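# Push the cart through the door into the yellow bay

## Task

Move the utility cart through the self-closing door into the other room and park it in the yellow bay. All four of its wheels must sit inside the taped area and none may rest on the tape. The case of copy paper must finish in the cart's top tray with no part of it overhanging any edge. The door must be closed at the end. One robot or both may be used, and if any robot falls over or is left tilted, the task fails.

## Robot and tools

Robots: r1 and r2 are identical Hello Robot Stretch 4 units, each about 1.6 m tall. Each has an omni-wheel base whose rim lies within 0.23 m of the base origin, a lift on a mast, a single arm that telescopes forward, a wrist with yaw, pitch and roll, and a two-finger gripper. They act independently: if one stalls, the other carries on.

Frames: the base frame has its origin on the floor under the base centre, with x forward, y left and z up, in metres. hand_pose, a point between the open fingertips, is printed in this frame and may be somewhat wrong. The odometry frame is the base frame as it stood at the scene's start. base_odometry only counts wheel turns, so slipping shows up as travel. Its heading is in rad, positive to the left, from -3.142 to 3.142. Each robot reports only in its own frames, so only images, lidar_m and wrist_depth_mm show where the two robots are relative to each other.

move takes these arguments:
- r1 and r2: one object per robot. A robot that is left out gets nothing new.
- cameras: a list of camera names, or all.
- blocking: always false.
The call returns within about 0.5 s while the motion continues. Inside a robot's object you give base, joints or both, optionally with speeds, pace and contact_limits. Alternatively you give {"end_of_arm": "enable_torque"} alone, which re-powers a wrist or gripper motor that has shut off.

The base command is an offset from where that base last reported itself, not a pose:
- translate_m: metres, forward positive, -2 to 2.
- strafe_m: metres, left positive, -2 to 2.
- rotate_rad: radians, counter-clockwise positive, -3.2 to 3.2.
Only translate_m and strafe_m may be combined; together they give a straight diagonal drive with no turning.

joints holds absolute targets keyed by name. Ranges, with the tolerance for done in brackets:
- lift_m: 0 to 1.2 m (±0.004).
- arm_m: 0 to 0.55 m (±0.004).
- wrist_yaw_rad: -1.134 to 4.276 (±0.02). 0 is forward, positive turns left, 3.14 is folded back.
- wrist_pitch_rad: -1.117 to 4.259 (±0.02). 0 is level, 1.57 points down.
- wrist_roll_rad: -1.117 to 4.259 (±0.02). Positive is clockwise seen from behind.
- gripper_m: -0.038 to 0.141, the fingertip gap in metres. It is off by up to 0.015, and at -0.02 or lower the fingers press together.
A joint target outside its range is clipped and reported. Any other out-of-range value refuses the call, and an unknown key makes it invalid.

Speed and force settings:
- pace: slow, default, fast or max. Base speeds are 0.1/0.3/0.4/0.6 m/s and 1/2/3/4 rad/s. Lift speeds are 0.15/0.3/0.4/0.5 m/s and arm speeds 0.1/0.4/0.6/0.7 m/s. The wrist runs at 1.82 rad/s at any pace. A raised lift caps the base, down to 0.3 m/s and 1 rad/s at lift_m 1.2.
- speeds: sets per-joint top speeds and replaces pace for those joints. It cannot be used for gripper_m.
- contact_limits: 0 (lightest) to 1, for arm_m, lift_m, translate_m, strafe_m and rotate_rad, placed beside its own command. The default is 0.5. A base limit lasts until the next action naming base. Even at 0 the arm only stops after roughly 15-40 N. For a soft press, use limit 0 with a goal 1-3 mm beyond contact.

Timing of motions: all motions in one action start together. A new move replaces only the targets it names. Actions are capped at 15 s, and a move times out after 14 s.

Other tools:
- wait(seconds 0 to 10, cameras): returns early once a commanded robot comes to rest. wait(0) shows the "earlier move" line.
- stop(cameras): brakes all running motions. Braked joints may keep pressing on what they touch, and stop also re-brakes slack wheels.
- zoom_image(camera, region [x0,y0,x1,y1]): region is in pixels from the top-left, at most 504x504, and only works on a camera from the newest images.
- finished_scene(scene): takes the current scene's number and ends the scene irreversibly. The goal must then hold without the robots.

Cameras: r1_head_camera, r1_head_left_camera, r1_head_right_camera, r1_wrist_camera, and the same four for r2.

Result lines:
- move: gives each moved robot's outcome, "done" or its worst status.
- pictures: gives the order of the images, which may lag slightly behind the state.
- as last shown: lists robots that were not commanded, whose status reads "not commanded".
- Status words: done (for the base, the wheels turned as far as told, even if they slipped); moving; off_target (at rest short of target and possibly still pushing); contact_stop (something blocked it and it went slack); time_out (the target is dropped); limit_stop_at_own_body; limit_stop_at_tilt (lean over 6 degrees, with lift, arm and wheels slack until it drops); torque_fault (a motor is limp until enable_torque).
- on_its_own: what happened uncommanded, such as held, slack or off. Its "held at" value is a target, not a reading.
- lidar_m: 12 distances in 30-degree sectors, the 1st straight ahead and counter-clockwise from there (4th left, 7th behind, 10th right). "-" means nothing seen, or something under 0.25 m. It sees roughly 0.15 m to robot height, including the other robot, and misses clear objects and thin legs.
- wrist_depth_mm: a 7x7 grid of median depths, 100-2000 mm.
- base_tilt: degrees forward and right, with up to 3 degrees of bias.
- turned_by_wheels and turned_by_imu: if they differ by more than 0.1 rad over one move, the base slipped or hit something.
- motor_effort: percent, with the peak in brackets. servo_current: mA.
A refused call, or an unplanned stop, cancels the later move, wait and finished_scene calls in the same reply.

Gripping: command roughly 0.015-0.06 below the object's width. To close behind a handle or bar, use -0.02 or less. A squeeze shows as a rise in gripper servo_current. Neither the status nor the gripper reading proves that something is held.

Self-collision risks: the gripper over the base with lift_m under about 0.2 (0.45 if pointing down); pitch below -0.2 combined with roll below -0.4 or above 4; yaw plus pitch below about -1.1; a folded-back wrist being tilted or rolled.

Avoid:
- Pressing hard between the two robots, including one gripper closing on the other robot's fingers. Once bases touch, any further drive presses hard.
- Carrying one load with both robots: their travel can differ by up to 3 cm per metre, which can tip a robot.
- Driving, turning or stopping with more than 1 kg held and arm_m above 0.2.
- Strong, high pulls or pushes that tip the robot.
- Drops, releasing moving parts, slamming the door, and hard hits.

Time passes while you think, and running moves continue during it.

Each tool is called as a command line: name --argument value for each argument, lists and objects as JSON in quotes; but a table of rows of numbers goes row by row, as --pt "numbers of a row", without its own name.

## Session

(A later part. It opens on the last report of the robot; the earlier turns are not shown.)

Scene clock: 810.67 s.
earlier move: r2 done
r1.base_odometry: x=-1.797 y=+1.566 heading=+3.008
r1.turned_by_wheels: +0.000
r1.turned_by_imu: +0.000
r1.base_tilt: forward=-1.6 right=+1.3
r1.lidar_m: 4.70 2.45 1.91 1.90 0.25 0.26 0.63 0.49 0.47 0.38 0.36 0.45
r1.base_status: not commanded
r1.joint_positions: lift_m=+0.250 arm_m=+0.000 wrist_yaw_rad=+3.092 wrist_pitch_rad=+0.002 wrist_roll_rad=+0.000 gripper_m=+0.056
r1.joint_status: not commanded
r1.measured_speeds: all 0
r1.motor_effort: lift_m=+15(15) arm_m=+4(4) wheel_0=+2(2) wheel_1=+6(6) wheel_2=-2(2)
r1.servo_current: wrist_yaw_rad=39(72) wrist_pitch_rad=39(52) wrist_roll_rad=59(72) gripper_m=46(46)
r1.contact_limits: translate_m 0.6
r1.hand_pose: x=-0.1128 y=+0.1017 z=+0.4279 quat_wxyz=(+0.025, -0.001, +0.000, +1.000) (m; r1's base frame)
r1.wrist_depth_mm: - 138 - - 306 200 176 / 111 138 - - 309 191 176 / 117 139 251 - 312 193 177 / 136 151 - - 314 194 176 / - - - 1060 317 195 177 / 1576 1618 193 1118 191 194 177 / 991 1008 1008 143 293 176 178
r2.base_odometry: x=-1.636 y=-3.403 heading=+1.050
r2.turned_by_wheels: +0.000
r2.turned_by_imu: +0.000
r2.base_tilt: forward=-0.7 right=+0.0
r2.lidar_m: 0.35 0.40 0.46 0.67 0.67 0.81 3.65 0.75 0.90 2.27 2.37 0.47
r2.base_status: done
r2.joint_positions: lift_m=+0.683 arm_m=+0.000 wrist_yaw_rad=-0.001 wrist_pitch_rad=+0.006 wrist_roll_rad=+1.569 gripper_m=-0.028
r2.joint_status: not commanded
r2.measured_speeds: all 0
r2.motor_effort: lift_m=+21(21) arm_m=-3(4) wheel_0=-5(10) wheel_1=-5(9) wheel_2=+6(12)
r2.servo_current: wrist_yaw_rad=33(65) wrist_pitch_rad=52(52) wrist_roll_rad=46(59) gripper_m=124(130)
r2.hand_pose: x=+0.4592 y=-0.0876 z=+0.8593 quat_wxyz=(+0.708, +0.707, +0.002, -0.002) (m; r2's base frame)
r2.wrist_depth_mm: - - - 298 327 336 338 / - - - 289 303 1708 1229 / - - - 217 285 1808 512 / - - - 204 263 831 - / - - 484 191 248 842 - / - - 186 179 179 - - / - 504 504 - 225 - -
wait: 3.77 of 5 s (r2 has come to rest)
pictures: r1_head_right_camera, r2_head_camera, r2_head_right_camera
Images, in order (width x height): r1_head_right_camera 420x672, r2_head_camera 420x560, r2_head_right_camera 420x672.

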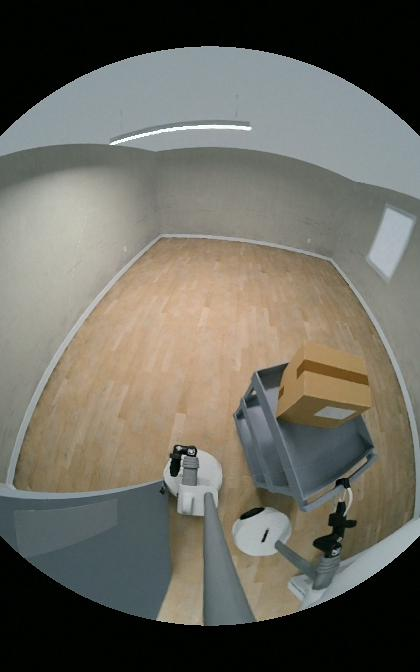

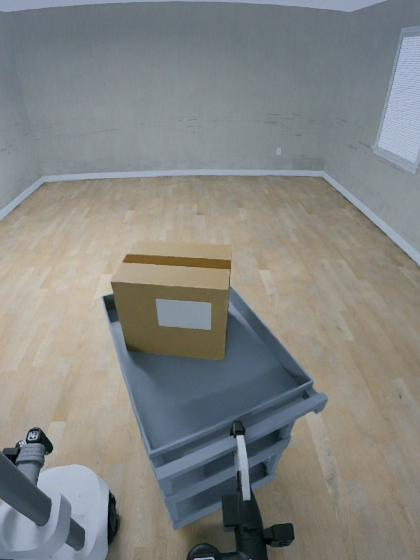

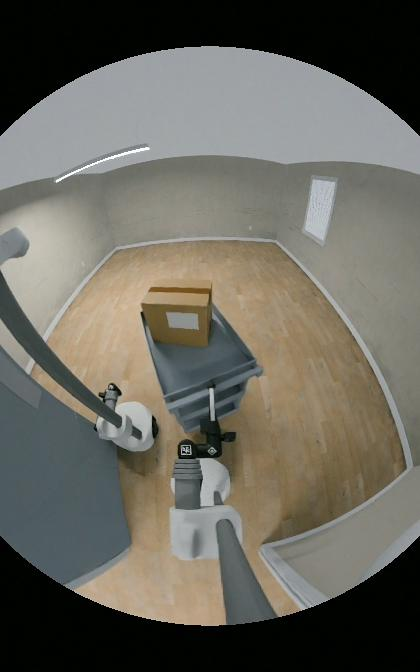

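move --blocking false --r2 '{"base":{"translate_m":-0.35},"pace":"slow"}' --cameras '[]'

wait --seconds 6 --cameras '["r2_head_camera","r2_head_right_camera","r2_head_left_camera","r1_head_right_camera"]'

Scene clock: 815.73 s.
move: r2 moving
r1: as last shown
r1.lidar_m: 4.70 2.48 1.95 1.91 0.25 0.27 0.63 0.48 0.45 0.37 0.36 0.41
r1.servo_current: wrist_yaw_rad=59(59) wrist_pitch_rad=46(46) wrist_roll_rad=52(65) gripper_m=46(46)
r1.contact_limits: translate_m 0.6
r1.wrist_depth_mm: - 138 - - 307 200 176 / 111 138 - - 309 191 176 / 117 139 251 - 315 192 176 / 136 151 - - 317 194 177 / - - - 1098 315 194 177 / 1576 1661 193 1118 191 195 178 / 1008 1008 1025 143 293 176 178
r2.base_odometry: x=-1.642 y=-3.414 heading=+1.050
r2.turned_by_wheels: +0.000
r2.turned_by_imu: +0.000
r2.base_tilt: forward=-0.7 right=+0.1
r2.lidar_m: 0.30 0.37 0.48 0.65 0.67 0.84 3.64 0.74 0.90 2.24 2.34 0.48
r2.base_status: translate_m moving
r2.joint_positions: lift_m=+0.683 arm_m=+0.000 wrist_yaw_rad=-0.001 wrist_pitch_rad=+0.006 wrist_roll_rad=+1.569 gripper_m=-0.028
r2.joint_status: not commanded
r2.measured_speeds: translate_m=-0.049 strafe_m=+0.000 rotate_rad=+0.002 lift_m=+0.000 arm_m=+0.000 wrist_yaw_rad=+0.000 wrist_pitch_rad=+0.000 wrist_roll_rad=+0.000
r2.motor_effort: lift_m=+21(21) arm_m=-4(4) wheel_0=-5(10) wheel_1=-5(8) wheel_2=+9(11)
r2.servo_current: wrist_yaw_rad=52(65) wrist_pitch_rad=46(52) wrist_roll_rad=59(59) gripper_m=117(124)
r2.hand_pose: x=+0.4592 y=-0.0876 z=+0.8593 quat_wxyz=(+0.708, +0.707, +0.002, -0.002) (m; r2's base frame)
r2.wrist_depth_mm: - - - 298 327 330 340 / - - - 290 301 1708 1229 / - - - 216 282 1863 521 / - - - 204 263 842 - / - - 480 191 249 842 - / - - 186 179 179 - - / - - 508 - 225 - -
pictures: none
No camera images: "cameras" was empty.

Scene clock: 820.00 s.
earlier move: r2 done
r1.base_odometry: x=-1.797 y=+1.566 heading=+3.008
r1.turned_by_wheels: +0.000
r1.turned_by_imu: +0.000
r1.base_tilt: forward=-1.6 right=+1.2
r1.lidar_m: 4.70 2.48 1.94 1.91 0.25 0.26 0.66 0.56 0.36 0.30 0.34 4.47
r1.base_status: not commanded
r1.joint_positions: lift_m=+0.250 arm_m=+0.000 wrist_yaw_rad=+3.092 wrist_pitch_rad=+0.002 wrist_roll_rad=+0.000 gripper_m=+0.056
r1.joint_status: not commanded
r1.measured_speeds: all 0
r1.motor_effort: lift_m=+15(15) arm_m=+4(4) wheel_0=+2(2) wheel_1=+6(6) wheel_2=-2(2)
r1.servo_current: wrist_yaw_rad=39(72) wrist_pitch_rad=39(52) wrist_roll_rad=33(72) gripper_m=46(52)
r1.contact_limits: translate_m 0.6
r1.hand_pose: x=-0.1128 y=+0.1017 z=+0.4279 quat_wxyz=(+0.025, -0.001, +0.000, +1.000) (m; r1's base frame)
r1.wrist_depth_mm: - 138 - - 307 200 176 / 111 138 - - 310 191 176 / 118 139 250 - 314 193 176 / 136 151 - - 314 195 176 / 1025 - - 1060 315 195 177 / 891 1537 194 1098 190 195 177 / - 820 1025 143 291 176 177
r2.base_odometry: x=-1.810 y=-3.707 heading=+1.050
r2.turned_by_wheels: +0.000
r2.turned_by_imu: +0.000
r2.base_tilt: forward=-0.6 right=+0.1
r2.lidar_m: 0.35 0.40 0.67 0.59 0.60 3.37 3.30 0.59 0.50 1.15 2.38 0.45
r2.base_status: done
r2.joint_positions: lift_m=+0.683 arm_m=+0.000 wrist_yaw_rad=-0.001 wrist_pitch_rad=+0.006 wrist_roll_rad=+1.569 gripper_m=-0.028
r2.joint_status: not commanded
r2.measured_speeds: all 0
r2.motor_effort: lift_m=+21(21) arm_m=-4(4) wheel_0=-4(10) wheel_1=-6(8) wheel_2=+5(12)
r2.servo_current: wrist_yaw_rad=46(65) wrist_pitch_rad=39(52) wrist_roll_rad=46(72) gripper_m=117(130)
r2.hand_pose: x=+0.4592 y=-0.0876 z=+0.8593 quat_wxyz=(+0.708, +0.707, +0.002, -0.002) (m; r2's base frame)
r2.wrist_depth_mm: - - - 276 282 1537 1160 / - - - 206 270 1756 525 / - - - 200 259 1708 - / - - 512 192 251 854 - / - - 492 186 242 831 - / - - 185 179 179 - - / - - 549 - 229 - -
wait: 4.27 of 6 s (r2 has come to rest)
pictures: r1_head_right_camera, r2_head_camera, r2_head_left_camera, r2_head_right_camera
Images, in order (width x height): r1_head_right_camera 420x672, r2_head_camera 420x560, r2_head_left_camera 420x672, r2_head_right_camera 420x672.

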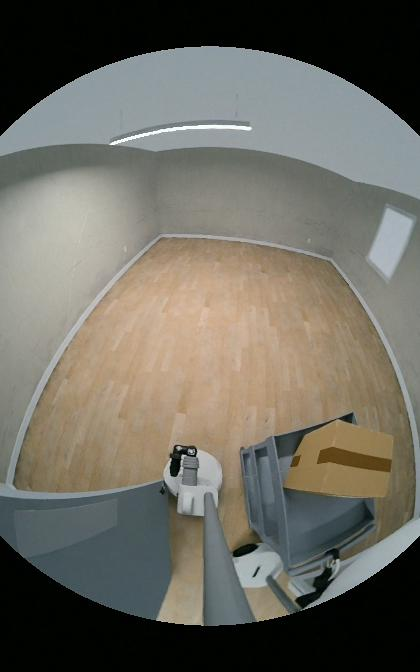

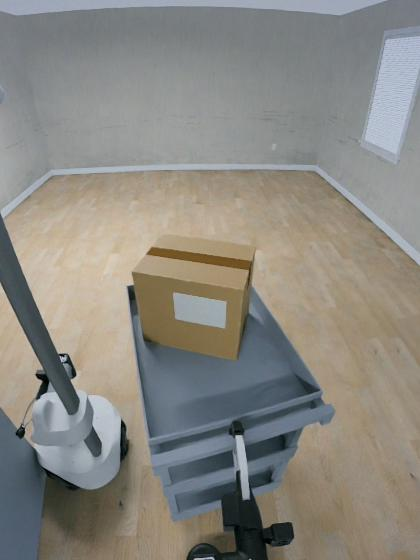

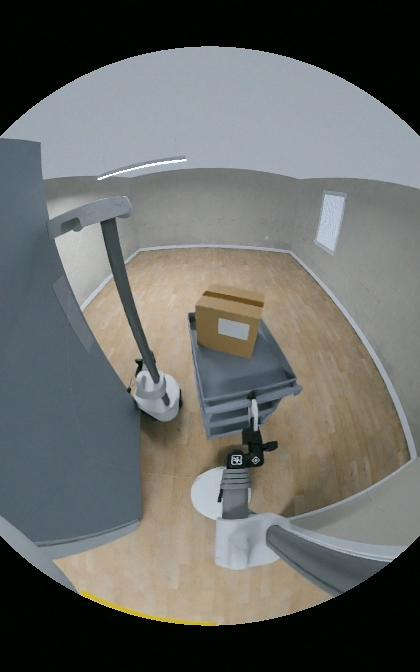

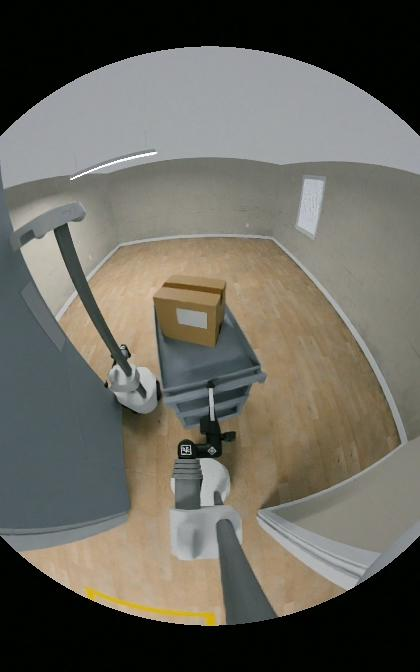

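move --blocking false --r2 '{"base":{"translate_m":-0.3,"strafe_m":0.08},"pace":"slow"}' --cameras '[]'

wait --seconds 6 --cameras '["r2_head_camera","r2_head_right_camera","r2_head_left_camera","r1_head_right_camera"]'

Scene clock: 830.40 s.
move: r2 moving
r1: as last shown
r1.base_tilt: forward=-1.6 right=+1.3
r1.lidar_m: 4.71 2.49 1.94 1.90 0.25 0.25 0.64 0.55 0.36 0.31 0.30 4.53
r1.servo_current: wrist_yaw_rad=39(59) wrist_pitch_rad=52(52) wrist_roll_rad=52(65) gripper_m=39(46)
r1.contact_limits: translate_m 0.6
r1.wrist_depth_mm: - 138 - - 307 200 176 / 111 138 - - 312 190 176 / 117 139 250 - 310 193 176 / 136 151 - - 315 193 176 / 1008 - - 1078 317 194 177 / 904 1008 193 1118 191 194 177 / - 831 1008 143 291 176 178
r2.base_odometry: x=-1.819 y=-3.716 heading=+1.049
r2.turned_by_wheels: +0.000
r2.turned_by_imu: +0.000
r2.base_tilt: forward=-0.7 right=+0.1
r2.lidar_m: 0.35 0.38 0.68 0.59 0.58 3.38 3.25 0.61 0.47 1.09 2.37 0.45
r2.base_status: translate_m moving; strafe_m moving
r2.joint_positions: lift_m=+0.683 arm_m=+0.000 wrist_yaw_rad=-0.001 wrist_pitch_rad=+0.006 wrist_roll_rad=+1.569 gripper_m=-0.028
r2.joint_status: not commanded
r2.measured_speeds: translate_m=-0.049 strafe_m=+0.013 rotate_rad=-0.003 lift_m=+0.000 arm_m=+0.000 wrist_yaw_rad=+0.000 wrist_pitch_rad=+0.000 wrist_roll_rad=+0.000
r2.motor_effort: lift_m=+21(21) arm_m=-3(4) wheel_0=-7(11) wheel_1=-6(8) wheel_2=+10(11)
r2.servo_current: wrist_yaw_rad=52(65) wrist_pitch_rad=46(46) wrist_roll_rad=39(59) gripper_m=124(130)
r2.hand_pose: x=+0.4592 y=-0.0876 z=+0.8593 quat_wxyz=(+0.708, +0.707, +0.002, -0.002) (m; r2's base frame)
r2.wrist_depth_mm: - - - 276 281 1537 1182 / - - - 206 271 1708 525 / - - - 199 259 1708 - / - - 517 192 251 842 - / - - 492 186 243 842 - / - - 185 179 178 768 - / - - 549 - 229 - -
pictures: none
No camera images: "cameras" was empty.

Scene clock: 834.27 s.
earlier move: r2 done
r1.base_odometry: x=-1.797 y=+1.566 heading=+3.008
r1.turned_by_wheels: +0.000
r1.turned_by_imu: +0.000
r1.base_tilt: forward=-1.6 right=+1.2
r1.lidar_m: 4.70 2.49 1.94 1.91 0.25 0.25 0.62 0.47 0.37 0.32 3.06 4.49
r1.base_status: not commanded
r1.joint_positions: lift_m=+0.250 arm_m=+0.000 wrist_yaw_rad=+3.092 wrist_pitch_rad=+0.002 wrist_roll_rad=+0.000 gripper_m=+0.056
r1.joint_status: not commanded
r1.measured_speeds: all 0
r1.motor_effort: lift_m=+15(15) arm_m=+4(4) wheel_0=+1(2) wheel_1=+6(6) wheel_2=-2(2)
r1.servo_current: wrist_yaw_rad=65(65) wrist_pitch_rad=46(52) wrist_roll_rad=33(72) gripper_m=39(52)
r1.contact_limits: translate_m 0.6
r1.hand_pose: x=-0.1128 y=+0.1017 z=+0.4279 quat_wxyz=(+0.025, -0.001, +0.000, +1.000) (m; r1's base frame)
r1.wrist_depth_mm: - 138 - - 306 201 176 / 111 138 - - 312 192 176 / 117 139 250 - 312 193 177 / 136 151 - - 314 193 176 / - - - 1078 315 195 177 / 1308 1008 194 1098 190 195 177 / - 946 991 143 291 176 178
r2.base_odometry: x=-2.029 y=-3.927 heading=+1.049
r2.turned_by_wheels: +0.000
r2.turned_by_imu: -0.001
r2.base_tilt: forward=-0.7 right=+0.1
r2.lidar_m: 0.39 0.86 0.54 0.48 0.56 3.07 2.97 3.06 0.53 0.46 2.44 0.43
r2.base_status: done
r2.joint_positions: lift_m=+0.683 arm_m=+0.000 wrist_yaw_rad=-0.001 wrist_pitch_rad=+0.006 wrist_roll_rad=+1.569 gripper_m=-0.029
r2.joint_status: not commanded
r2.measured_speeds: all 0
r2.motor_effort: lift_m=+21(21) arm_m=+4(5) wheel_0=-7(13) wheel_1=-5(8) wheel_2=+4(11)
r2.servo_current: wrist_yaw_rad=46(65) wrist_pitch_rad=52(52) wrist_roll_rad=39(59) gripper_m=98(130)
r2.hand_pose: x=+0.4592 y=-0.0877 z=+0.8593 quat_wxyz=(+0.708, +0.707, +0.002, -0.002) (m; r2's base frame)
r2.wrist_depth_mm: - - - 169 229 1661 492 / - - - 170 230 750 - / - - 484 171 231 831 - / - - 477 171 231 831 - / - - 525 171 231 842 - / - - 186 172 178 - - / - - - - 232 530 492
wait: 3.87 of 6 s (r2 has come to rest)
pictures: r1_head_right_camera, r2_head_camera, r2_head_left_camera, r2_head_right_camera
Images, in order (width x height): r1_head_right_camera 420x672, r2_head_camera 420x560, r2_head_left_camera 420x672, r2_head_right_camera 420x672.

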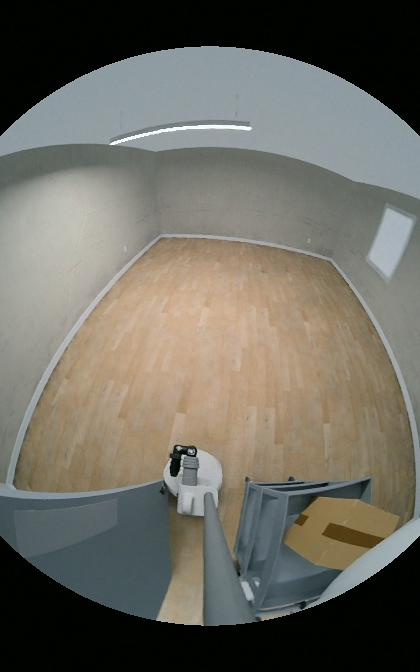

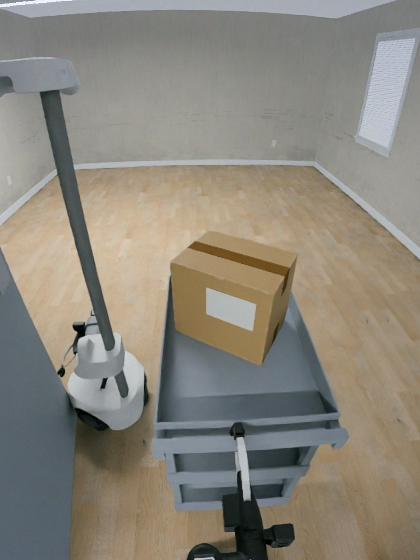

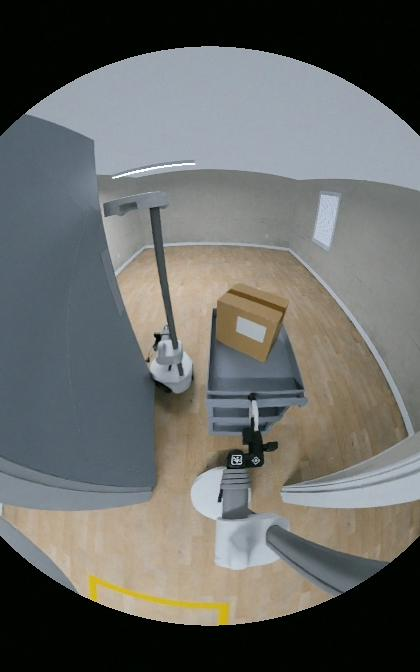

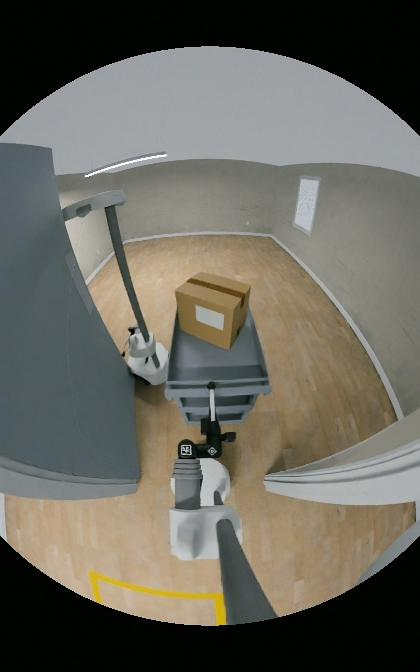

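move --blocking false --r2 '{"base":{"translate_m":-0.3,"strafe_m":0.03},"pace":"slow"}' --cameras '[]'

wait --seconds 6 --cameras '["r2_head_camera","r2_head_right_camera","r2_head_left_camera","r1_head_right_camera"]'

Scene clock: 839.90 s.
move: r2 moving
r1: as last shown
r1.lidar_m: 4.72 2.47 1.94 1.89 0.25 0.26 0.61 0.44 0.37 0.34 3.06 4.46
r1.motor_effort: lift_m=+15(15) arm_m=+4(4) wheel_0=+2(2) wheel_1=+6(6) wheel_2=-2(2)
r1.servo_current: wrist_yaw_rad=46(59) wrist_pitch_rad=39(46) wrist_roll_rad=46(59) gripper_m=39(46)
r1.contact_limits: translate_m 0.6
r1.wrist_depth_mm: - 138 - - 306 201 176 / 111 138 - - 310 191 176 / 118 139 250 - 314 193 176 / 137 151 - - 315 194 177 / - - - 1060 315 194 177 / 1308 1042 194 1098 190 195 178 / - 1008 1008 143 290 176 177
r2.base_odometry: x=-2.036 y=-3.937 heading=+1.049
r2.turned_by_wheels: +0.000
r2.turned_by_imu: +0.000
r2.base_tilt: forward=-0.7 right=+0.1
r2.lidar_m: 0.40 0.85 0.52 0.47 2.58 3.08 2.96 3.05 2.55 0.45 2.46 0.42
r2.base_status: translate_m moving; strafe_m moving
r2.joint_positions: lift_m=+0.683 arm_m=+0.000 wrist_yaw_rad=-0.001 wrist_pitch_rad=+0.006 wrist_roll_rad=+1.569 gripper_m=-0.029
r2.joint_status: not commanded
r2.measured_speeds: translate_m=-0.049 strafe_m=+0.005 rotate_rad=-0.001 lift_m=+0.000 arm_m=+0.000 wrist_yaw_rad=+0.000 wrist_pitch_rad=+0.000 wrist_roll_rad=+0.000
r2.motor_effort: lift_m=+21(21) arm_m=+4(5) wheel_0=-7(12) wheel_1=-6(7) wheel_2=+10(10)
r2.servo_current: wrist_yaw_rad=52(52) wrist_pitch_rad=46(52) wrist_roll_rad=52(59) gripper_m=91(98)
r2.hand_pose: x=+0.4592 y=-0.0877 z=+0.8593 quat_wxyz=(+0.708, +0.707, +0.002, -0.002) (m; r2's base frame)
r2.wrist_depth_mm: - - - 168 227 1618 - / - - - 170 229 750 - / - - 477 169 229 831 - / - - 480 170 230 820 - / - - 530 171 231 831 - / - - 186 172 178 - - / - - - - 234 569 492
pictures: none
No camera images: "cameras" was empty.

Scene clock: 843.70 s.
earlier move: r2 done
r1.base_odometry: x=-1.797 y=+1.566 heading=+3.008
r1.turned_by_wheels: +0.000
r1.turned_by_imu: +0.000
r1.base_tilt: forward=-1.6 right=+1.3
r1.lidar_m: 4.71 2.50 1.95 1.90 0.25 0.27 0.63 0.53 0.52 2.84 3.04 4.47
r1.base_status: not commanded
r1.joint_positions: lift_m=+0.250 arm_m=+0.000 wrist_yaw_rad=+3.092 wrist_pitch_rad=+0.002 wrist_roll_rad=+0.000 gripper_m=+0.056
r1.joint_status: not commanded
r1.measured_speeds: all 0
r1.motor_effort: lift_m=+15(15) arm_m=+4(4) wheel_0=+2(2) wheel_1=+6(6) wheel_2=-2(2)
r1.servo_current: wrist_yaw_rad=39(72) wrist_pitch_rad=39(52) wrist_roll_rad=65(72) gripper_m=39(46)
r1.contact_limits: translate_m 0.6
r1.hand_pose: x=-0.1128 y=+0.1017 z=+0.4279 quat_wxyz=(+0.025, -0.001, +0.000, +1.000) (m; r1's base frame)
r1.wrist_depth_mm: - 138 - - 307 200 176 / 111 139 - - 310 191 176 / 118 139 250 - 314 193 176 / 136 151 - - 314 193 177 / - - - 1078 317 194 177 / - 1281 190 1098 191 195 178 / - 878 1025 143 291 176 178
r2.base_odometry: x=-2.204 y=-4.171 heading=+1.049
r2.turned_by_wheels: +0.000
r2.turned_by_imu: +0.001
r2.base_tilt: forward=-0.6 right=+0.1
r2.lidar_m: 0.42 0.69 0.51 0.67 2.46 2.77 2.66 2.74 2.45 0.74 0.55 0.40
r2.base_status: done
r2.joint_positions: lift_m=+0.683 arm_m=+0.000 wrist_yaw_rad=+0.001 wrist_pitch_rad=+0.006 wrist_roll_rad=+1.569 gripper_m=-0.029
r2.joint_status: not commanded
r2.measured_speeds: all 0
r2.motor_effort: lift_m=+21(21) arm_m=+4(5) wheel_0=-1(12) wheel_1=-4(7) wheel_2=+7(12)
r2.servo_current: wrist_yaw_rad=52(59) wrist_pitch_rad=52(52) wrist_roll_rad=46(59) gripper_m=98(104)
r2.hand_pose: x=+0.4593 y=-0.0872 z=+0.8593 quat_wxyz=(+0.708, +0.707, +0.002, -0.002) (m; r2's base frame)
r2.wrist_depth_mm: - - - 144 200 - - / - - 473 149 205 768 - / - 455 449 153 213 - - / - - 508 158 220 831 - / - - 597 166 229 - - / - - 187 171 179 1308 512 / - 1025 - - - - 946
wait: 3.80 of 6 s (r2 has come to rest)
pictures: r1_head_right_camera, r2_head_camera, r2_head_left_camera, r2_head_right_camera
Images, in order (width x height): r1_head_right_camera 420x672, r2_head_camera 420x560, r2_head_left_camera 420x672, r2_head_right_camera 420x672.

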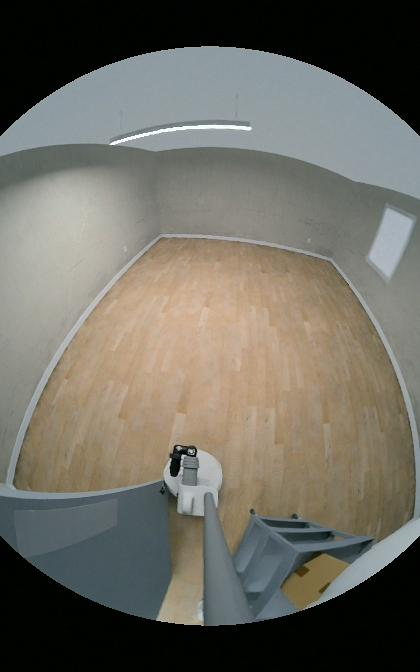

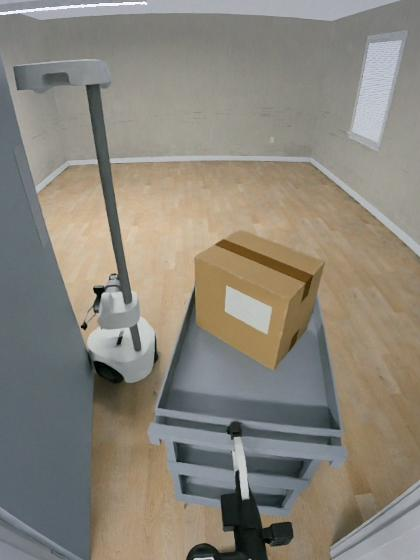

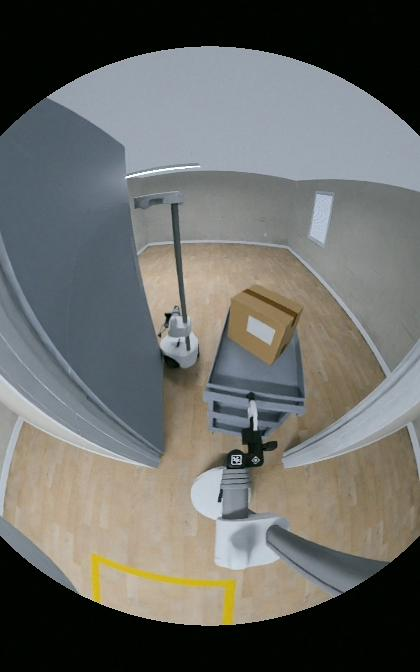

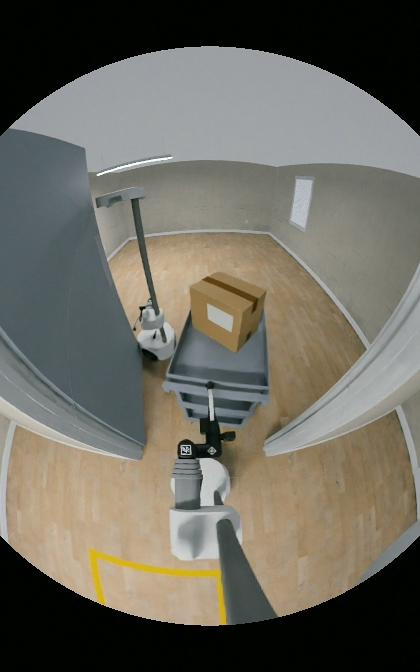

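move --blocking false --r2 '{"base":{"translate_m":-0.25,"strafe_m":0.06},"pace":"slow"}' --cameras '[]'

wait --seconds 6 --cameras '["r2_head_camera","r2_head_right_camera","r2_head_left_camera"]'

Scene clock: 849.47 s.
move: r2 moving
r1: as last shown
r1.lidar_m: 4.70 2.48 1.96 1.90 0.25 0.27 0.63 0.53 0.53 2.82 3.02 4.50
r1.motor_effort: lift_m=+15(15) arm_m=+4(4) wheel_0=+1(2) wheel_1=+6(6) wheel_2=-2(2)
r1.servo_current: wrist_yaw_rad=59(72) wrist_pitch_rad=46(52) wrist_roll_rad=46(52) gripper_m=39(46)
r1.contact_limits: translate_m 0.6
r1.wrist_depth_mm: - 138 - - 306 200 175 / 111 139 - - 310 193 176 / 117 139 250 - 314 193 177 / 136 152 - - 314 195 176 / - - - 1078 319 194 177 / 1078 1308 190 1118 191 195 177 / - 164 1025 143 293 177 178
r2.base_odometry: x=-2.213 y=-4.181 heading=+1.049
r2.turned_by_wheels: +0.000
r2.turned_by_imu: +0.001
r2.base_tilt: forward=-0.7 right=+0.1
r2.lidar_m: 0.39 0.69 0.51 0.70 2.42 2.74 2.63 2.74 2.49 0.77 0.53 0.41
r2.base_status: translate_m moving; strafe_m moving
r2.joint_positions: lift_m=+0.683 arm_m=+0.000 wrist_yaw_rad=+0.001 wrist_pitch_rad=+0.006 wrist_roll_rad=+1.569 gripper_m=-0.029
r2.joint_status: not commanded
r2.measured_speeds: translate_m=-0.049 strafe_m=+0.012 rotate_rad=-0.001 lift_m=+0.000 arm_m=+0.000 wrist_yaw_rad=+0.000 wrist_pitch_rad=+0.000 wrist_roll_rad=+0.000
r2.motor_effort: lift_m=+21(21) arm_m=+4(4) wheel_0=-5(8) wheel_1=-9(9) wheel_2=+13(13)
r2.servo_current: wrist_yaw_rad=46(52) wrist_pitch_rad=46(52) wrist_roll_rad=39(52) gripper_m=91(98)
r2.hand_pose: x=+0.4593 y=-0.0872 z=+0.8593 quat_wxyz=(+0.708, +0.707, +0.002, -0.002) (m; r2's base frame)
r2.wrist_depth_mm: - - - 144 200 - - / - - 466 149 206 788 - / - 455 449 153 213 - - / - - 512 158 221 831 - / - - 603 167 229 - - / - - 186 171 179 1308 - / - 1008 - - - - 960
pictures: none
No camera images: "cameras" was empty.

Scene clock: 852.80 s.
earlier move: r2 done
r1.base_odometry: x=-1.797 y=+1.566 heading=+3.008
r1.turned_by_wheels: +0.000
r1.turned_by_imu: +0.000
r1.base_tilt: forward=-1.6 right=+1.3
r1.lidar_m: 4.71 2.50 1.95 1.88 0.25 0.26 0.63 0.72 1.01 2.83 3.02 4.47
r1.base_status: not commanded
r1.joint_positions: lift_m=+0.250 arm_m=+0.000 wrist_yaw_rad=+3.092 wrist_pitch_rad=+0.002 wrist_roll_rad=+0.000 gripper_m=+0.056
r1.joint_status: not commanded
r1.measured_speeds: all 0
r1.motor_effort: lift_m=+15(15) arm_m=+4(4) wheel_0=+2(2) wheel_1=+6(6) wheel_2=-2(2)
r1.servo_current: wrist_yaw_rad=33(72) wrist_pitch_rad=46(59) wrist_roll_rad=59(72) gripper_m=46(52)
r1.contact_limits: translate_m 0.6
r1.hand_pose: x=-0.1128 y=+0.1017 z=+0.4279 quat_wxyz=(+0.025, -0.001, +0.000, +1.000) (m; r1's base frame)
r1.wrist_depth_mm: - 138 - - 307 201 176 / 111 138 - - 310 191 176 / 117 139 249 - 314 193 176 / 136 151 - - 314 193 177 / - - 1756 1098 317 195 177 / - - 190 1078 191 194 177 / 1025 991 1008 143 293 176 177
r2.base_odometry: x=-2.380 y=-4.358 heading=+1.048
r2.turned_by_wheels: -0.001
r2.turned_by_imu: -0.001
r2.base_tilt: forward=-0.7 right=+0.1
r2.lidar_m: 0.42 0.61 0.59 1.55 2.38 2.54 2.38 2.50 2.54 1.72 0.48 0.37
r2.base_status: done
r2.joint_positions: lift_m=+0.683 arm_m=+0.000 wrist_yaw_rad=-0.003 wrist_pitch_rad=+0.006 wrist_roll_rad=+1.569 gripper_m=-0.029
r2.joint_status: not commanded
r2.measured_speeds: all 0
r2.motor_effort: lift_m=+21(21) arm_m=+4(5) wheel_0=-9(13) wheel_1=-5(9) wheel_2=+2(13)
r2.servo_current: wrist_yaw_rad=52(59) wrist_pitch_rad=39(52) wrist_roll_rad=46(59) gripper_m=98(104)
r2.hand_pose: x=+0.4590 y=-0.0882 z=+0.8593 quat_wxyz=(+0.708, +0.707, +0.001, -0.003) (m; r2's base frame)
r2.wrist_depth_mm: - 469 449 125 179 - - / - 410 402 130 189 - - / - 504 473 141 203 - - / - - 574 150 216 - - / - - - 157 228 1863 - / - - 185 170 179 1281 488 / - - - - - - 1182
wait: 3.33 of 6 s (r2 has come to rest)
pictures: r2_head_camera, r2_head_left_camera, r2_head_right_camera
Images, in order (width x height): r2_head_camera 420x560, r2_head_left_camera 420x672, r2_head_right_camera 420x672.

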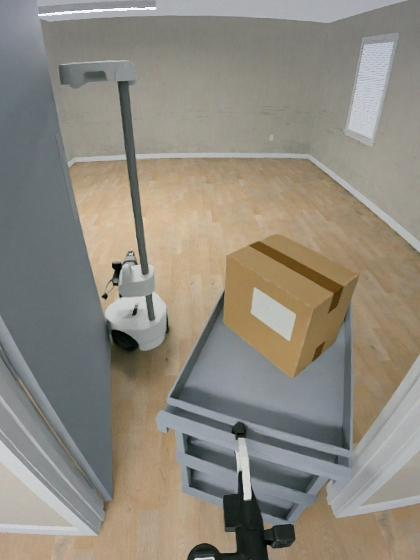

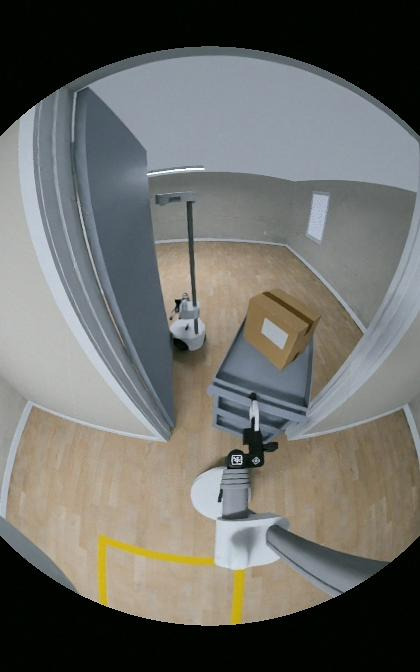

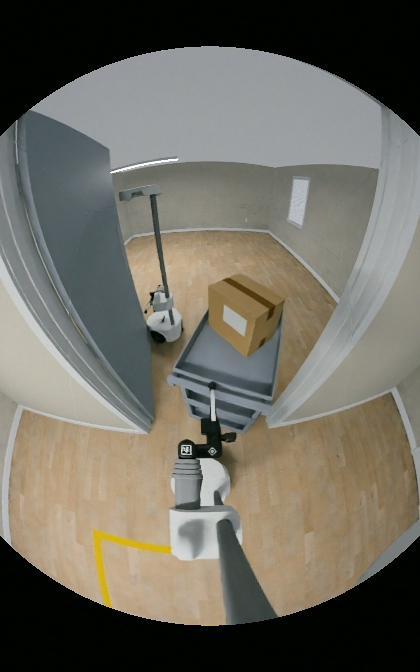

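move --blocking false --r2 '{"base":{"translate_m":-0.35},"pace":"slow"}' --cameras '[]'

wait --seconds 6 --cameras '["r2_head_camera","r2_head_right_camera","r2_head_left_camera"]'

Scene clock: 861.87 s.
move: r2 moving
r1: as last shown
r1.lidar_m: 4.71 2.46 1.95 1.90 0.25 0.25 0.64 0.74 1.03 2.84 3.03 4.47
r1.servo_current: wrist_yaw_rad=46(52) wrist_pitch_rad=39(46) wrist_roll_rad=52(52) gripper_m=46(46)
r1.contact_limits: translate_m 0.6
r1.wrist_depth_mm: - 138 - - 306 200 176 / 111 139 - - 310 191 176 / 117 139 251 - 312 193 176 / 136 151 - - 315 193 177 / - - 1756 1078 315 194 177 / - - 190 1098 191 195 178 / 1025 1025 1008 143 291 176 178
r2.base_odometry: x=-2.387 y=-4.369 heading=+1.048
r2.turned_by_wheels: +0.000
r2.turned_by_imu: +0.000
r2.base_tilt: forward=-0.7 right=+0.0
r2.lidar_m: 0.41 0.60 0.58 1.57 2.38 2.52 2.39 2.50 2.56 1.76 0.46 0.39
r2.base_status: translate_m moving
r2.joint_positions: lift_m=+0.683 arm_m=+0.000 wrist_yaw_rad=-0.003 wrist_pitch_rad=+0.006 wrist_roll_rad=+1.569 gripper_m=-0.029
r2.joint_status: not commanded
r2.measured_speeds: translate_m=-0.049 strafe_m=+0.000 rotate_rad=-0.001 lift_m=+0.000 arm_m=+0.000 wrist_yaw_rad=+0.000 wrist_pitch_rad=+0.000 wrist_roll_rad=+0.000
r2.motor_effort: lift_m=+21(21) arm_m=+4(5) wheel_0=-7(14) wheel_1=-6(8) wheel_2=+8(9)
r2.servo_current: wrist_yaw_rad=39(65) wrist_pitch_rad=46(52) wrist_roll_rad=59(59) gripper_m=91(98)
r2.hand_pose: x=+0.4590 y=-0.0882 z=+0.8593 quat_wxyz=(+0.708, +0.707, +0.001, -0.003) (m; r2's base frame)
r2.wrist_depth_mm: - 459 442 124 178 - - / - 410 404 129 188 - - / - 508 477 138 202 - - / - - 569 148 215 - - / - - - 157 227 1808 - / - - 185 170 179 1255 484 / - - - - - - 1182
pictures: none
No camera images: "cameras" was empty.

Scene clock: 866.13 s.
earlier move: r2 done
r1.base_odometry: x=-1.797 y=+1.566 heading=+3.008
r1.turned_by_wheels: +0.000
r1.turned_by_imu: +0.000
r1.base_tilt: forward=-1.6 right=+1.3
r1.lidar_m: 4.72 2.47 1.92 1.90 0.25 0.26 0.61 1.03 1.74 2.81 3.04 4.49
r1.base_status: not commanded
r1.joint_positions: lift_m=+0.250 arm_m=+0.000 wrist_yaw_rad=+3.092 wrist_pitch_rad=+0.002 wrist_roll_rad=+0.000 gripper_m=+0.056
r1.joint_status: not commanded
r1.measured_speeds: all 0
r1.motor_effort: lift_m=+15(15) arm_m=+4(4) wheel_0=+2(2) wheel_1=+6(6) wheel_2=-2(2)
r1.servo_current: wrist_yaw_rad=52(72) wrist_pitch_rad=39(52) wrist_roll_rad=39(72) gripper_m=39(52)
r1.contact_limits: translate_m 0.6
r1.hand_pose: x=-0.1128 y=+0.1017 z=+0.4279 quat_wxyz=(+0.025, -0.001, +0.000, +1.000) (m; r1's base frame)
r1.wrist_depth_mm: - 138 - - 307 200 176 / 111 138 - - 310 191 176 / 118 139 250 - 314 194 176 / 137 151 - - 315 194 176 / - - - 1078 314 194 177 / 1118 1464 191 1118 191 193 177 / 1060 1008 1008 143 291 176 178
r2.base_odometry: x=-2.555 y=-4.661 heading=+1.048
r2.turned_by_wheels: +0.000
r2.turned_by_imu: +0.001
r2.base_tilt: forward=-0.7 right=+0.1
r2.lidar_m: 0.43 0.87 1.05 2.27 2.41 2.14 2.05 2.13 2.54 2.44 0.44 0.40
r2.base_status: done
r2.joint_positions: lift_m=+0.683 arm_m=+0.000 wrist_yaw_rad=+0.001 wrist_pitch_rad=+0.006 wrist_roll_rad=+1.569 gripper_m=-0.029
r2.joint_status: not commanded
r2.measured_speeds: all 0
r2.motor_effort: lift_m=+21(21) arm_m=+4(5) wheel_0=-7(14) wheel_1=-4(9) wheel_2=+6(12)
r2.servo_current: wrist_yaw_rad=46(65) wrist_pitch_rad=46(52) wrist_roll_rad=52(59) gripper_m=91(104)
r2.hand_pose: x=+0.4593 y=-0.0872 z=+0.8593 quat_wxyz=(+0.708, +0.707, +0.002, -0.002) (m; r2's base frame)
r2.wrist_depth_mm: - 424 421 117 172 - - / - 404 407 124 183 - - / - - 480 133 196 - - / - - 591 144 209 - - / - - - 154 225 1618 - / - - 184 169 179 1499 480 / - - - - - - 1182
wait: 4.27 of 6 s (r2 has come to rest)
pictures: r2_head_camera, r2_head_left_camera, r2_head_right_camera
Images, in order (width x height): r2_head_camera 420x560, r2_head_left_camera 420x672, r2_head_right_camera 420x672.

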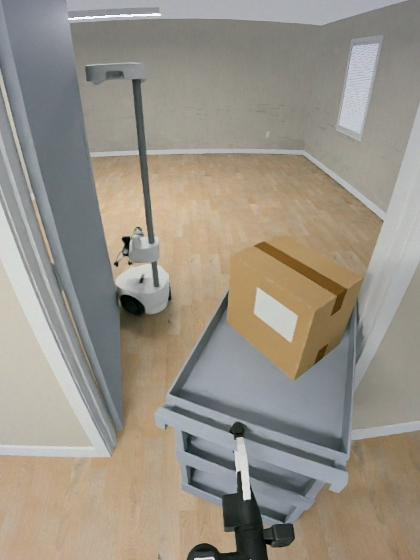

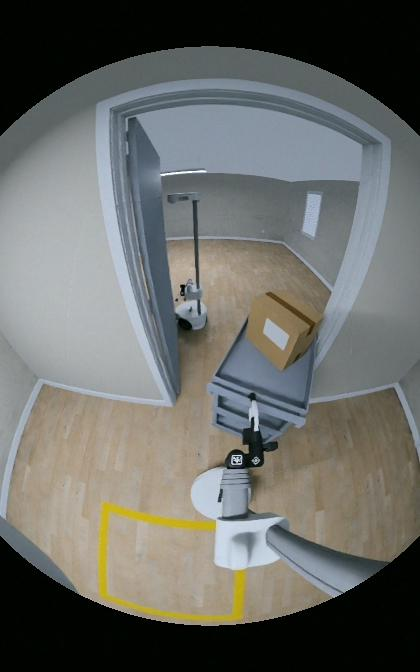

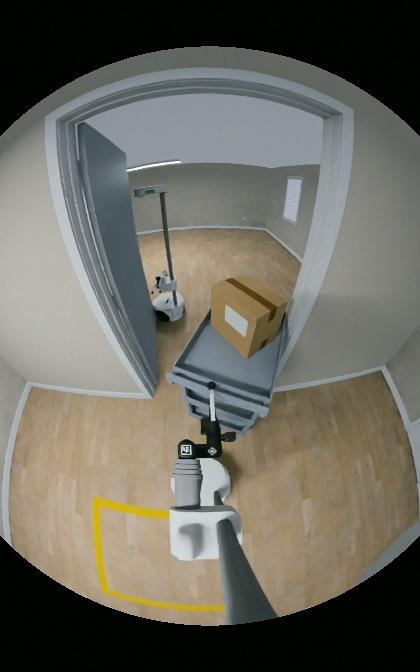

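move --blocking false --r2 '{"base":{"strafe_m":-0.07},"pace":"slow"}' --cameras '[]'

wait --seconds 3 --cameras '[]'

move --blocking false --r2 '{"base":{"rotate_rad":0.2},"pace":"slow"}' --cameras '[]'

wait --seconds 3 --cameras '[]'

move --blocking false --r2 '{"base":{"strafe_m":-0.07},"pace":"slow"}' --cameras '[]'

wait --seconds 3 --cameras '["r2_head_camera","r2_head_right_camera","r2_head_left_camera"]'

Scene clock: 881.67 s.
move: r2 moving
r1: as last shown
r1.lidar_m: 4.70 2.49 1.93 1.90 0.25 0.27 0.66 1.02 1.75 2.81 3.05 4.49
r1.motor_effort: lift_m=+15(15) arm_m=+4(4) wheel_0=+2(2) wheel_1=+5(6) wheel_2=-2(2)
r1.servo_current: wrist_yaw_rad=52(59) wrist_pitch_rad=46(46) wrist_roll_rad=39(59) gripper_m=46(46)
r1.contact_limits: translate_m 0.6
r1.wrist_depth_mm: - 138 - - 306 200 176 / 111 138 - - 310 192 176 / 117 139 250 - 312 193 176 / 137 151 - - 314 193 177 / - - - 1078 314 194 176 / 1098 1464 193 1098 191 195 177 / 1025 1008 1008 143 293 175 178
r2.base_odometry: x=-2.543 y=-4.668 heading=+1.049
r2.turned_by_wheels: +0.001
r2.turned_by_imu: +0.001
r2.base_tilt: forward=-0.7 right=+0.0
r2.lidar_m: 0.42 0.88 1.07 2.32 2.39 2.13 2.05 2.13 2.51 2.41 1.14 0.39
r2.base_status: strafe_m moving
r2.joint_positions: lift_m=+0.683 arm_m=+0.000 wrist_yaw_rad=+0.002 wrist_pitch_rad=+0.006 wrist_roll_rad=+1.569 gripper_m=-0.029
r2.joint_status: not commanded
r2.measured_speeds: translate_m=+0.000 strafe_m=-0.056 rotate_rad=+0.003 lift_m=+0.000 arm_m=+0.000 wrist_yaw_rad=+0.017 wrist_pitch_rad=+0.000 wrist_roll_rad=+0.000
r2.motor_effort: lift_m=+21(21) arm_m=+4(5) wheel_0=+12(12) wheel_1=-8(8) wheel_2=-2(5)
r2.servo_current: wrist_yaw_rad=46(59) wrist_pitch_rad=39(52) wrist_roll_rad=46(59) gripper_m=98(98)
r2.hand_pose: x=+0.4594 y=-0.0869 z=+0.8593 quat_wxyz=(+0.708, +0.707, +0.003, -0.001) (m; r2's base frame)
r2.wrist_depth_mm: - 413 413 113 168 - - / - 402 404 121 179 - - / - - 484 130 193 - - / - - 591 139 207 - - / - - - 154 224 1618 - / - - 183 167 179 1537 473 / - 145 - - - - 1182
pictures: none
No camera images: "cameras" was empty.

Scene clock: 883.00 s.
earlier move: r2 done
r1.base_odometry: x=-1.797 y=+1.566 heading=+3.008
r1.turned_by_wheels: +0.000
r1.turned_by_imu: +0.000
r1.base_tilt: forward=-1.6 right=+1.3
r1.lidar_m: 4.71 2.51 1.94 1.89 0.25 0.25 0.64 1.04 1.73 2.82 3.02 4.49
r1.base_status: not commanded
r1.joint_positions: lift_m=+0.250 arm_m=+0.000 wrist_yaw_rad=+3.092 wrist_pitch_rad=+0.002 wrist_roll_rad=+0.000 gripper_m=+0.056
r1.joint_status: not commanded
r1.measured_speeds: all 0
r1.motor_effort: lift_m=+15(15) arm_m=+4(4) wheel_0=+2(2) wheel_1=+5(6) wheel_2=-2(2)
r1.servo_current: wrist_yaw_rad=52(65) wrist_pitch_rad=39(52) wrist_roll_rad=52(65) gripper_m=39(46)
r1.contact_limits: translate_m 0.6
r1.hand_pose: x=-0.1128 y=+0.1017 z=+0.4279 quat_wxyz=(+0.025, -0.001, +0.000, +1.000) (m; r1's base frame)
r1.wrist_depth_mm: - 138 - - 307 200 175 / 111 138 - - 310 191 176 / 117 139 251 - 312 193 176 / 136 151 - - 314 194 176 / - - - 1078 317 195 177 / 1025 1430 192 1078 190 194 177 / 1078 991 1008 143 290 176 178
r2.base_odometry: x=-2.495 y=-4.696 heading=+1.048
r2.turned_by_wheels: +0.000
r2.turned_by_imu: +0.000
r2.base_tilt: forward=-0.7 right=+0.1
r2.lidar_m: 0.41 0.91 1.07 2.37 2.47 2.16 2.04 2.14 2.48 2.35 1.09 0.40
r2.base_status: done
r2.joint_positions: lift_m=+0.683 arm_m=+0.000 wrist_yaw_rad=+0.005 wrist_pitch_rad=+0.006 wrist_roll_rad=+1.569 gripper_m=-0.029
r2.joint_status: not commanded
r2.measured_speeds: all 0
r2.motor_effort: lift_m=+21(21) arm_m=+4(5) wheel_0=+7(16) wheel_1=-3(8) wheel_2=+0(5)
r2.servo_current: wrist_yaw_rad=52(59) wrist_pitch_rad=52(52) wrist_roll_rad=46(59) gripper_m=91(98)
r2.hand_pose: x=+0.4597 y=-0.0860 z=+0.8593 quat_wxyz=(+0.708, +0.707, +0.004, +0.000) (m; r2's base frame)
r2.wrist_depth_mm: - - 469 - 180 - - / - 421 410 132 191 - - / - 496 462 141 203 - - / - - 559 150 216 - - / - - - 157 225 1808 - / - - 185 169 179 1537 480 / - - - - - - 1205
wait: 1.33 of 3 s (r2 has come to rest)
pictures: none
No camera images: "cameras" was empty.

Scene clock: 883.50 s.
move: r2 moving
r1: as last shown
r1.lidar_m: 4.70 2.49 1.93 1.90 0.25 0.25 0.63 1.01 1.70 2.82 3.03 4.49
r1.motor_effort: lift_m=+15(15) arm_m=+4(4) wheel_0=+2(2) wheel_1=+6(6) wheel_2=-2(2)
r1.servo_current: wrist_yaw_rad=39(59) wrist_pitch_rad=39(46) wrist_roll_rad=46(59) gripper_m=39(46)
r1.contact_limits: translate_m 0.6
r1.wrist_depth_mm: - 138 - - 306 200 176 / 111 138 - - 310 192 176 / 117 139 250 - 312 193 177 / 136 151 - - 315 193 177 / - - - 1078 317 195 177 / 1025 1464 191 1118 191 195 177 / 1060 1025 991 143 290 176 178
r2.base_odometry: x=-2.494 y=-4.696 heading=+1.169
r2.turned_by_wheels: +0.121
r2.turned_by_imu: +0.117
r2.base_tilt: forward=-0.6 right=+0.0
r2.lidar_m: 0.44 0.89 1.22 2.36 2.58 2.09 2.04 2.20 2.40 2.15 0.41 0.37
r2.base_status: rotate_rad moving
r2.joint_positions: lift_m=+0.683 arm_m=+0.000 wrist_yaw_rad=-0.005 wrist_pitch_rad=+0.006 wrist_roll_rad=+1.569 gripper_m=-0.029
r2.joint_status: not commanded
r2.measured_speeds: translate_m=+0.000 strafe_m=+0.000 rotate_rad=+0.417 lift_m=+0.000 arm_m=+0.000 wrist_yaw_rad=+0.000 wrist_pitch_rad=+0.000 wrist_roll_rad=+0.000
r2.motor_effort: lift_m=+21(21) arm_m=+4(5) wheel_0=-13(15) wheel_1=-7(9) wheel_2=-8(11)
r2.servo_current: wrist_yaw_rad=46(59) wrist_pitch_rad=39(46) wrist_roll_rad=46(59) gripper_m=91(98)
r2.hand_pose: x=+0.4588 y=-0.0889 z=+0.8593 quat_wxyz=(+0.708, +0.707, +0.000, -0.004) (m; r2's base frame)
r2.wrist_depth_mm: - 397 394 113 168 - - / - 413 415 121 180 - - / - - 496 129 193 - - / - - 615 140 208 - - / - - - 152 225 1576 521 / - - 185 170 180 1576 480 / - - - - - - 1138
pictures: none
No camera images: "cameras" was empty.

Scene clock: 884.17 s.
earlier move: r2 done
r1.base_odometry: x=-1.797 y=+1.566 heading=+3.008
r1.turned_by_wheels: +0.000
r1.turned_by_imu: +0.000
r1.base_tilt: forward=-1.6 right=+1.3
r1.lidar_m: 4.71 2.48 1.91 1.90 0.25 0.26 0.65 1.02 1.74 2.83 3.05 4.50
r1.base_status: not commanded
r1.joint_positions: lift_m=+0.250 arm_m=+0.000 wrist_yaw_rad=+3.092 wrist_pitch_rad=+0.002 wrist_roll_rad=+0.000 gripper_m=+0.056
r1.joint_status: not commanded
r1.measured_speeds: all 0
r1.motor_effort: lift_m=+15(15) arm_m=+4(4) wheel_0=+2(2) wheel_1=+6(6) wheel_2=-2(2)
r1.servo_current: wrist_yaw_rad=59(59) wrist_pitch_rad=46(46) wrist_roll_rad=46(59) gripper_m=39(46)
r1.contact_limits: translate_m 0.6
r1.hand_pose: x=-0.1128 y=+0.1017 z=+0.4279 quat_wxyz=(+0.025, -0.001, +0.000, +1.000) (m; r1's base frame)
r1.wrist_depth_mm: - 138 - - 306 200 176 / 111 138 - - 310 191 176 / 118 139 250 - 312 192 177 / 136 151 - - 314 194 176 / - - - 1078 315 194 177 / 1118 1464 192 1098 191 194 176 / 1025 1008 1008 143 293 176 178
r2.base_odometry: x=-2.495 y=-4.696 heading=+1.247
r2.turned_by_wheels: +0.077
r2.turned_by_imu: +0.075
r2.base_tilt: forward=-0.7 right=+0.0
r2.lidar_m: 0.44 0.91 1.37 2.36 2.52 2.07 2.06 2.29 2.38 1.79 0.35 0.34
r2.base_status: done
r2.joint_positions: lift_m=+0.683 arm_m=+0.000 wrist_yaw_rad=-0.005 wrist_pitch_rad=+0.006 wrist_roll_rad=+1.569 gripper_m=-0.029
r2.joint_status: not commanded
r2.measured_speeds: all 0
r2.motor_effort: lift_m=+21(21) arm_m=+4(5) wheel_0=-6(15) wheel_1=-6(9) wheel_2=-9(11)
r2.servo_current: wrist_yaw_rad=46(59) wrist_pitch_rad=52(52) wrist_roll_rad=39(59) gripper_m=98(104)
r2.hand_pose: x=+0.4588 y=-0.0889 z=+0.8593 quat_wxyz=(+0.708, +0.707, +0.000, -0.004) (m; r2's base frame)
r2.wrist_depth_mm: - 364 359 - 146 - - / - 452 436 - 160 - - / - - 554 109 178 - - / - - - 122 198 1576 - / - - - 138 224 1537 492 / - - 183 160 180 - 1138 / - - - - 334 - 338
wait: 0.67 of 3 s (r2 has come to rest)
pictures: none
No camera images: "cameras" was empty.

Scene clock: 884.67 s.
move: r2 moving
r1: as last shown
r1.base_tilt: forward=-1.6 right=+1.2
r1.lidar_m: 4.70 2.46 1.95 1.91 0.25 0.26 0.62 1.02 1.73 2.81 3.06 4.49
r1.servo_current: wrist_yaw_rad=59(59) wrist_pitch_rad=46(52) wrist_roll_rad=39(65) gripper_m=39(52)
r1.contact_limits: translate_m 0.6
r1.wrist_depth_mm: - 138 - - 306 200 176 / 110 139 - - 310 191 176 / 118 139 250 - 312 193 176 / 136 151 - - 315 194 176 / - - - 1060 314 195 177 / 1078 1464 193 1098 190 194 177 / 1060 1025 1008 143 291 176 177
r2.base_odometry: x=-2.481 y=-4.701 heading=+1.247
r2.turned_by_wheels: +0.000
r2.turned_by_imu: +0.000
r2.base_tilt: forward=-0.7 right=+0.0
r2.lidar_m: 0.42 0.91 1.38 2.38 2.51 2.07 2.06 2.30 2.35 1.81 0.35 0.34
r2.base_status: strafe_m moving
r2.joint_positions: lift_m=+0.683 arm_m=+0.000 wrist_yaw_rad=-0.002 wrist_pitch_rad=+0.006 wrist_roll_rad=+1.569 gripper_m=-0.029
r2.joint_status: not commanded
r2.measured_speeds: translate_m=+0.000 strafe_m=-0.055 rotate_rad=-0.001 lift_m=+0.000 arm_m=+0.000 wrist_yaw_rad=+0.031 wrist_pitch_rad=+0.000 wrist_roll_rad=+0.000
r2.motor_effort: lift_m=+21(21) arm_m=+4(4) wheel_0=+12(12) wheel_1=-7(10) wheel_2=+0(8)
r2.servo_current: wrist_yaw_rad=46(59) wrist_pitch_rad=46(46) wrist_roll_rad=46(59) gripper_m=98(98)
r2.hand_pose: x=+0.4591 y=-0.0879 z=+0.8593 quat_wxyz=(+0.708, +0.707, +0.001, -0.003) (m; r2's base frame)
r2.wrist_depth_mm: - 366 355 - 142 - - / - 455 436 - 160 - - / - - 564 103 174 - - / - - - 115 196 1576 - / - - - 133 222 1576 484 / - - 184 156 179 - 439 / - - - - 336 - 347
pictures: none
No camera images: "cameras" was empty.

Scene clock: 886.00 s.
earlier move: r2 done
r1.base_odometry: x=-1.797 y=+1.566 heading=+3.008
r1.turned_by_wheels: +0.000
r1.turned_by_imu: +0.000
r1.base_tilt: forward=-1.6 right=+1.2
r1.lidar_m: 4.71 2.48 1.91 1.90 0.25 0.27 0.64 1.03 1.74 2.81 3.04 4.48
r1.base_status: not commanded
r1.joint_positions: lift_m=+0.250 arm_m=+0.000 wrist_yaw_rad=+3.092 wrist_pitch_rad=+0.002 wrist_roll_rad=+0.000 gripper_m=+0.056
r1.joint_status: not commanded
r1.measured_speeds: all 0
r1.motor_effort: lift_m=+15(15) arm_m=+4(4) wheel_0=+2(2) wheel_1=+6(6) wheel_2=-2(2)
r1.servo_current: wrist_yaw_rad=59(65) wrist_pitch_rad=46(52) wrist_roll_rad=52(65) gripper_m=46(52)
r1.contact_limits: translate_m 0.6
r1.hand_pose: x=-0.1128 y=+0.1017 z=+0.4279 quat_wxyz=(+0.025, -0.001, +0.000, +1.000) (m; r1's base frame)
r1.wrist_depth_mm: - 138 - - 307 200 176 / 111 139 - - 310 191 176 / 117 139 250 - 312 193 176 / 137 151 - - 315 193 177 / 150 - - 1078 317 195 177 / 1025 1464 192 1098 191 195 177 / 991 1008 1008 143 291 176 178
r2.base_odometry: x=-2.428 y=-4.718 heading=+1.247
r2.turned_by_wheels: +0.000
r2.turned_by_imu: +0.001
r2.base_tilt: forward=-0.7 right=+0.1
r2.lidar_m: 0.43 0.95 1.32 2.43 2.54 2.08 2.04 2.30 2.31 1.76 0.39 0.32
r2.base_status: done
r2.joint_positions: lift_m=+0.683 arm_m=+0.000 wrist_yaw_rad=+0.005 wrist_pitch_rad=+0.006 wrist_roll_rad=+1.569 gripper_m=-0.029
r2.joint_status: not commanded
r2.measured_speeds: all 0
r2.motor_effort: lift_m=+21(21) arm_m=+4(4) wheel_0=+6(17) wheel_1=-3(10) wheel_2=-1(8)
r2.servo_current: wrist_yaw_rad=59(65) wrist_pitch_rad=46(52) wrist_roll_rad=46(59) gripper_m=98(98)
r2.hand_pose: x=+0.4597 y=-0.0858 z=+0.8593 quat_wxyz=(+0.708, +0.707, +0.004, +0.000) (m; r2's base frame)
r2.wrist_depth_mm: - 359 362 - 151 - - / - 436 421 103 164 - - / - - 530 111 180 - - / - - - 128 199 - - / - - - 139 221 1576 504 / - - 185 158 179 - 455 / - - - - 329 - -
wait: 1.33 of 3 s (r2 has come to rest)
pictures: r2_head_camera, r2_head_left_camera, r2_head_right_camera
Images, in order (width x height): r2_head_camera 420x560, r2_head_left_camera 420x672, r2_head_right_camera 420x672.

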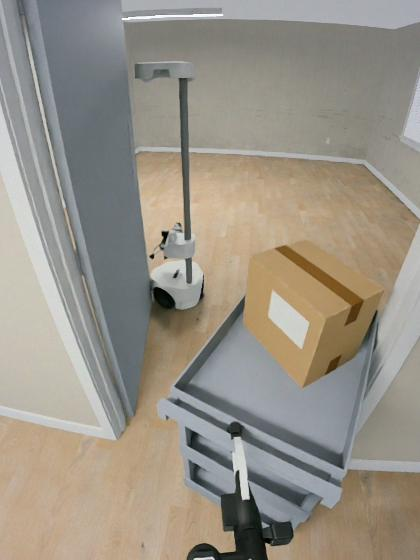

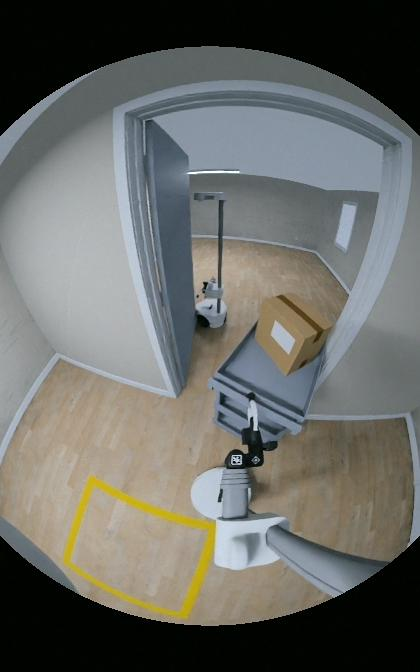

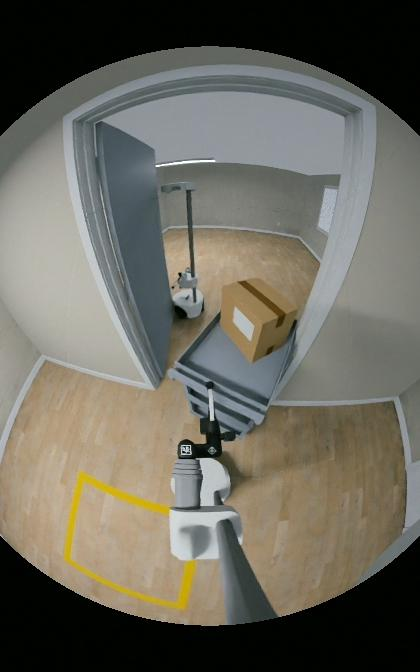

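zoom_image --camera "r2_head_right_camera" --region '[150, 250, 350, 460]'

Scaled by 2.400 from the camera's 420x672 image, which has a finer 600x960 frame.

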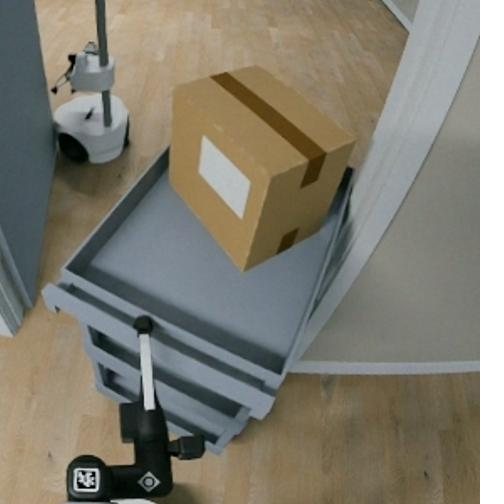

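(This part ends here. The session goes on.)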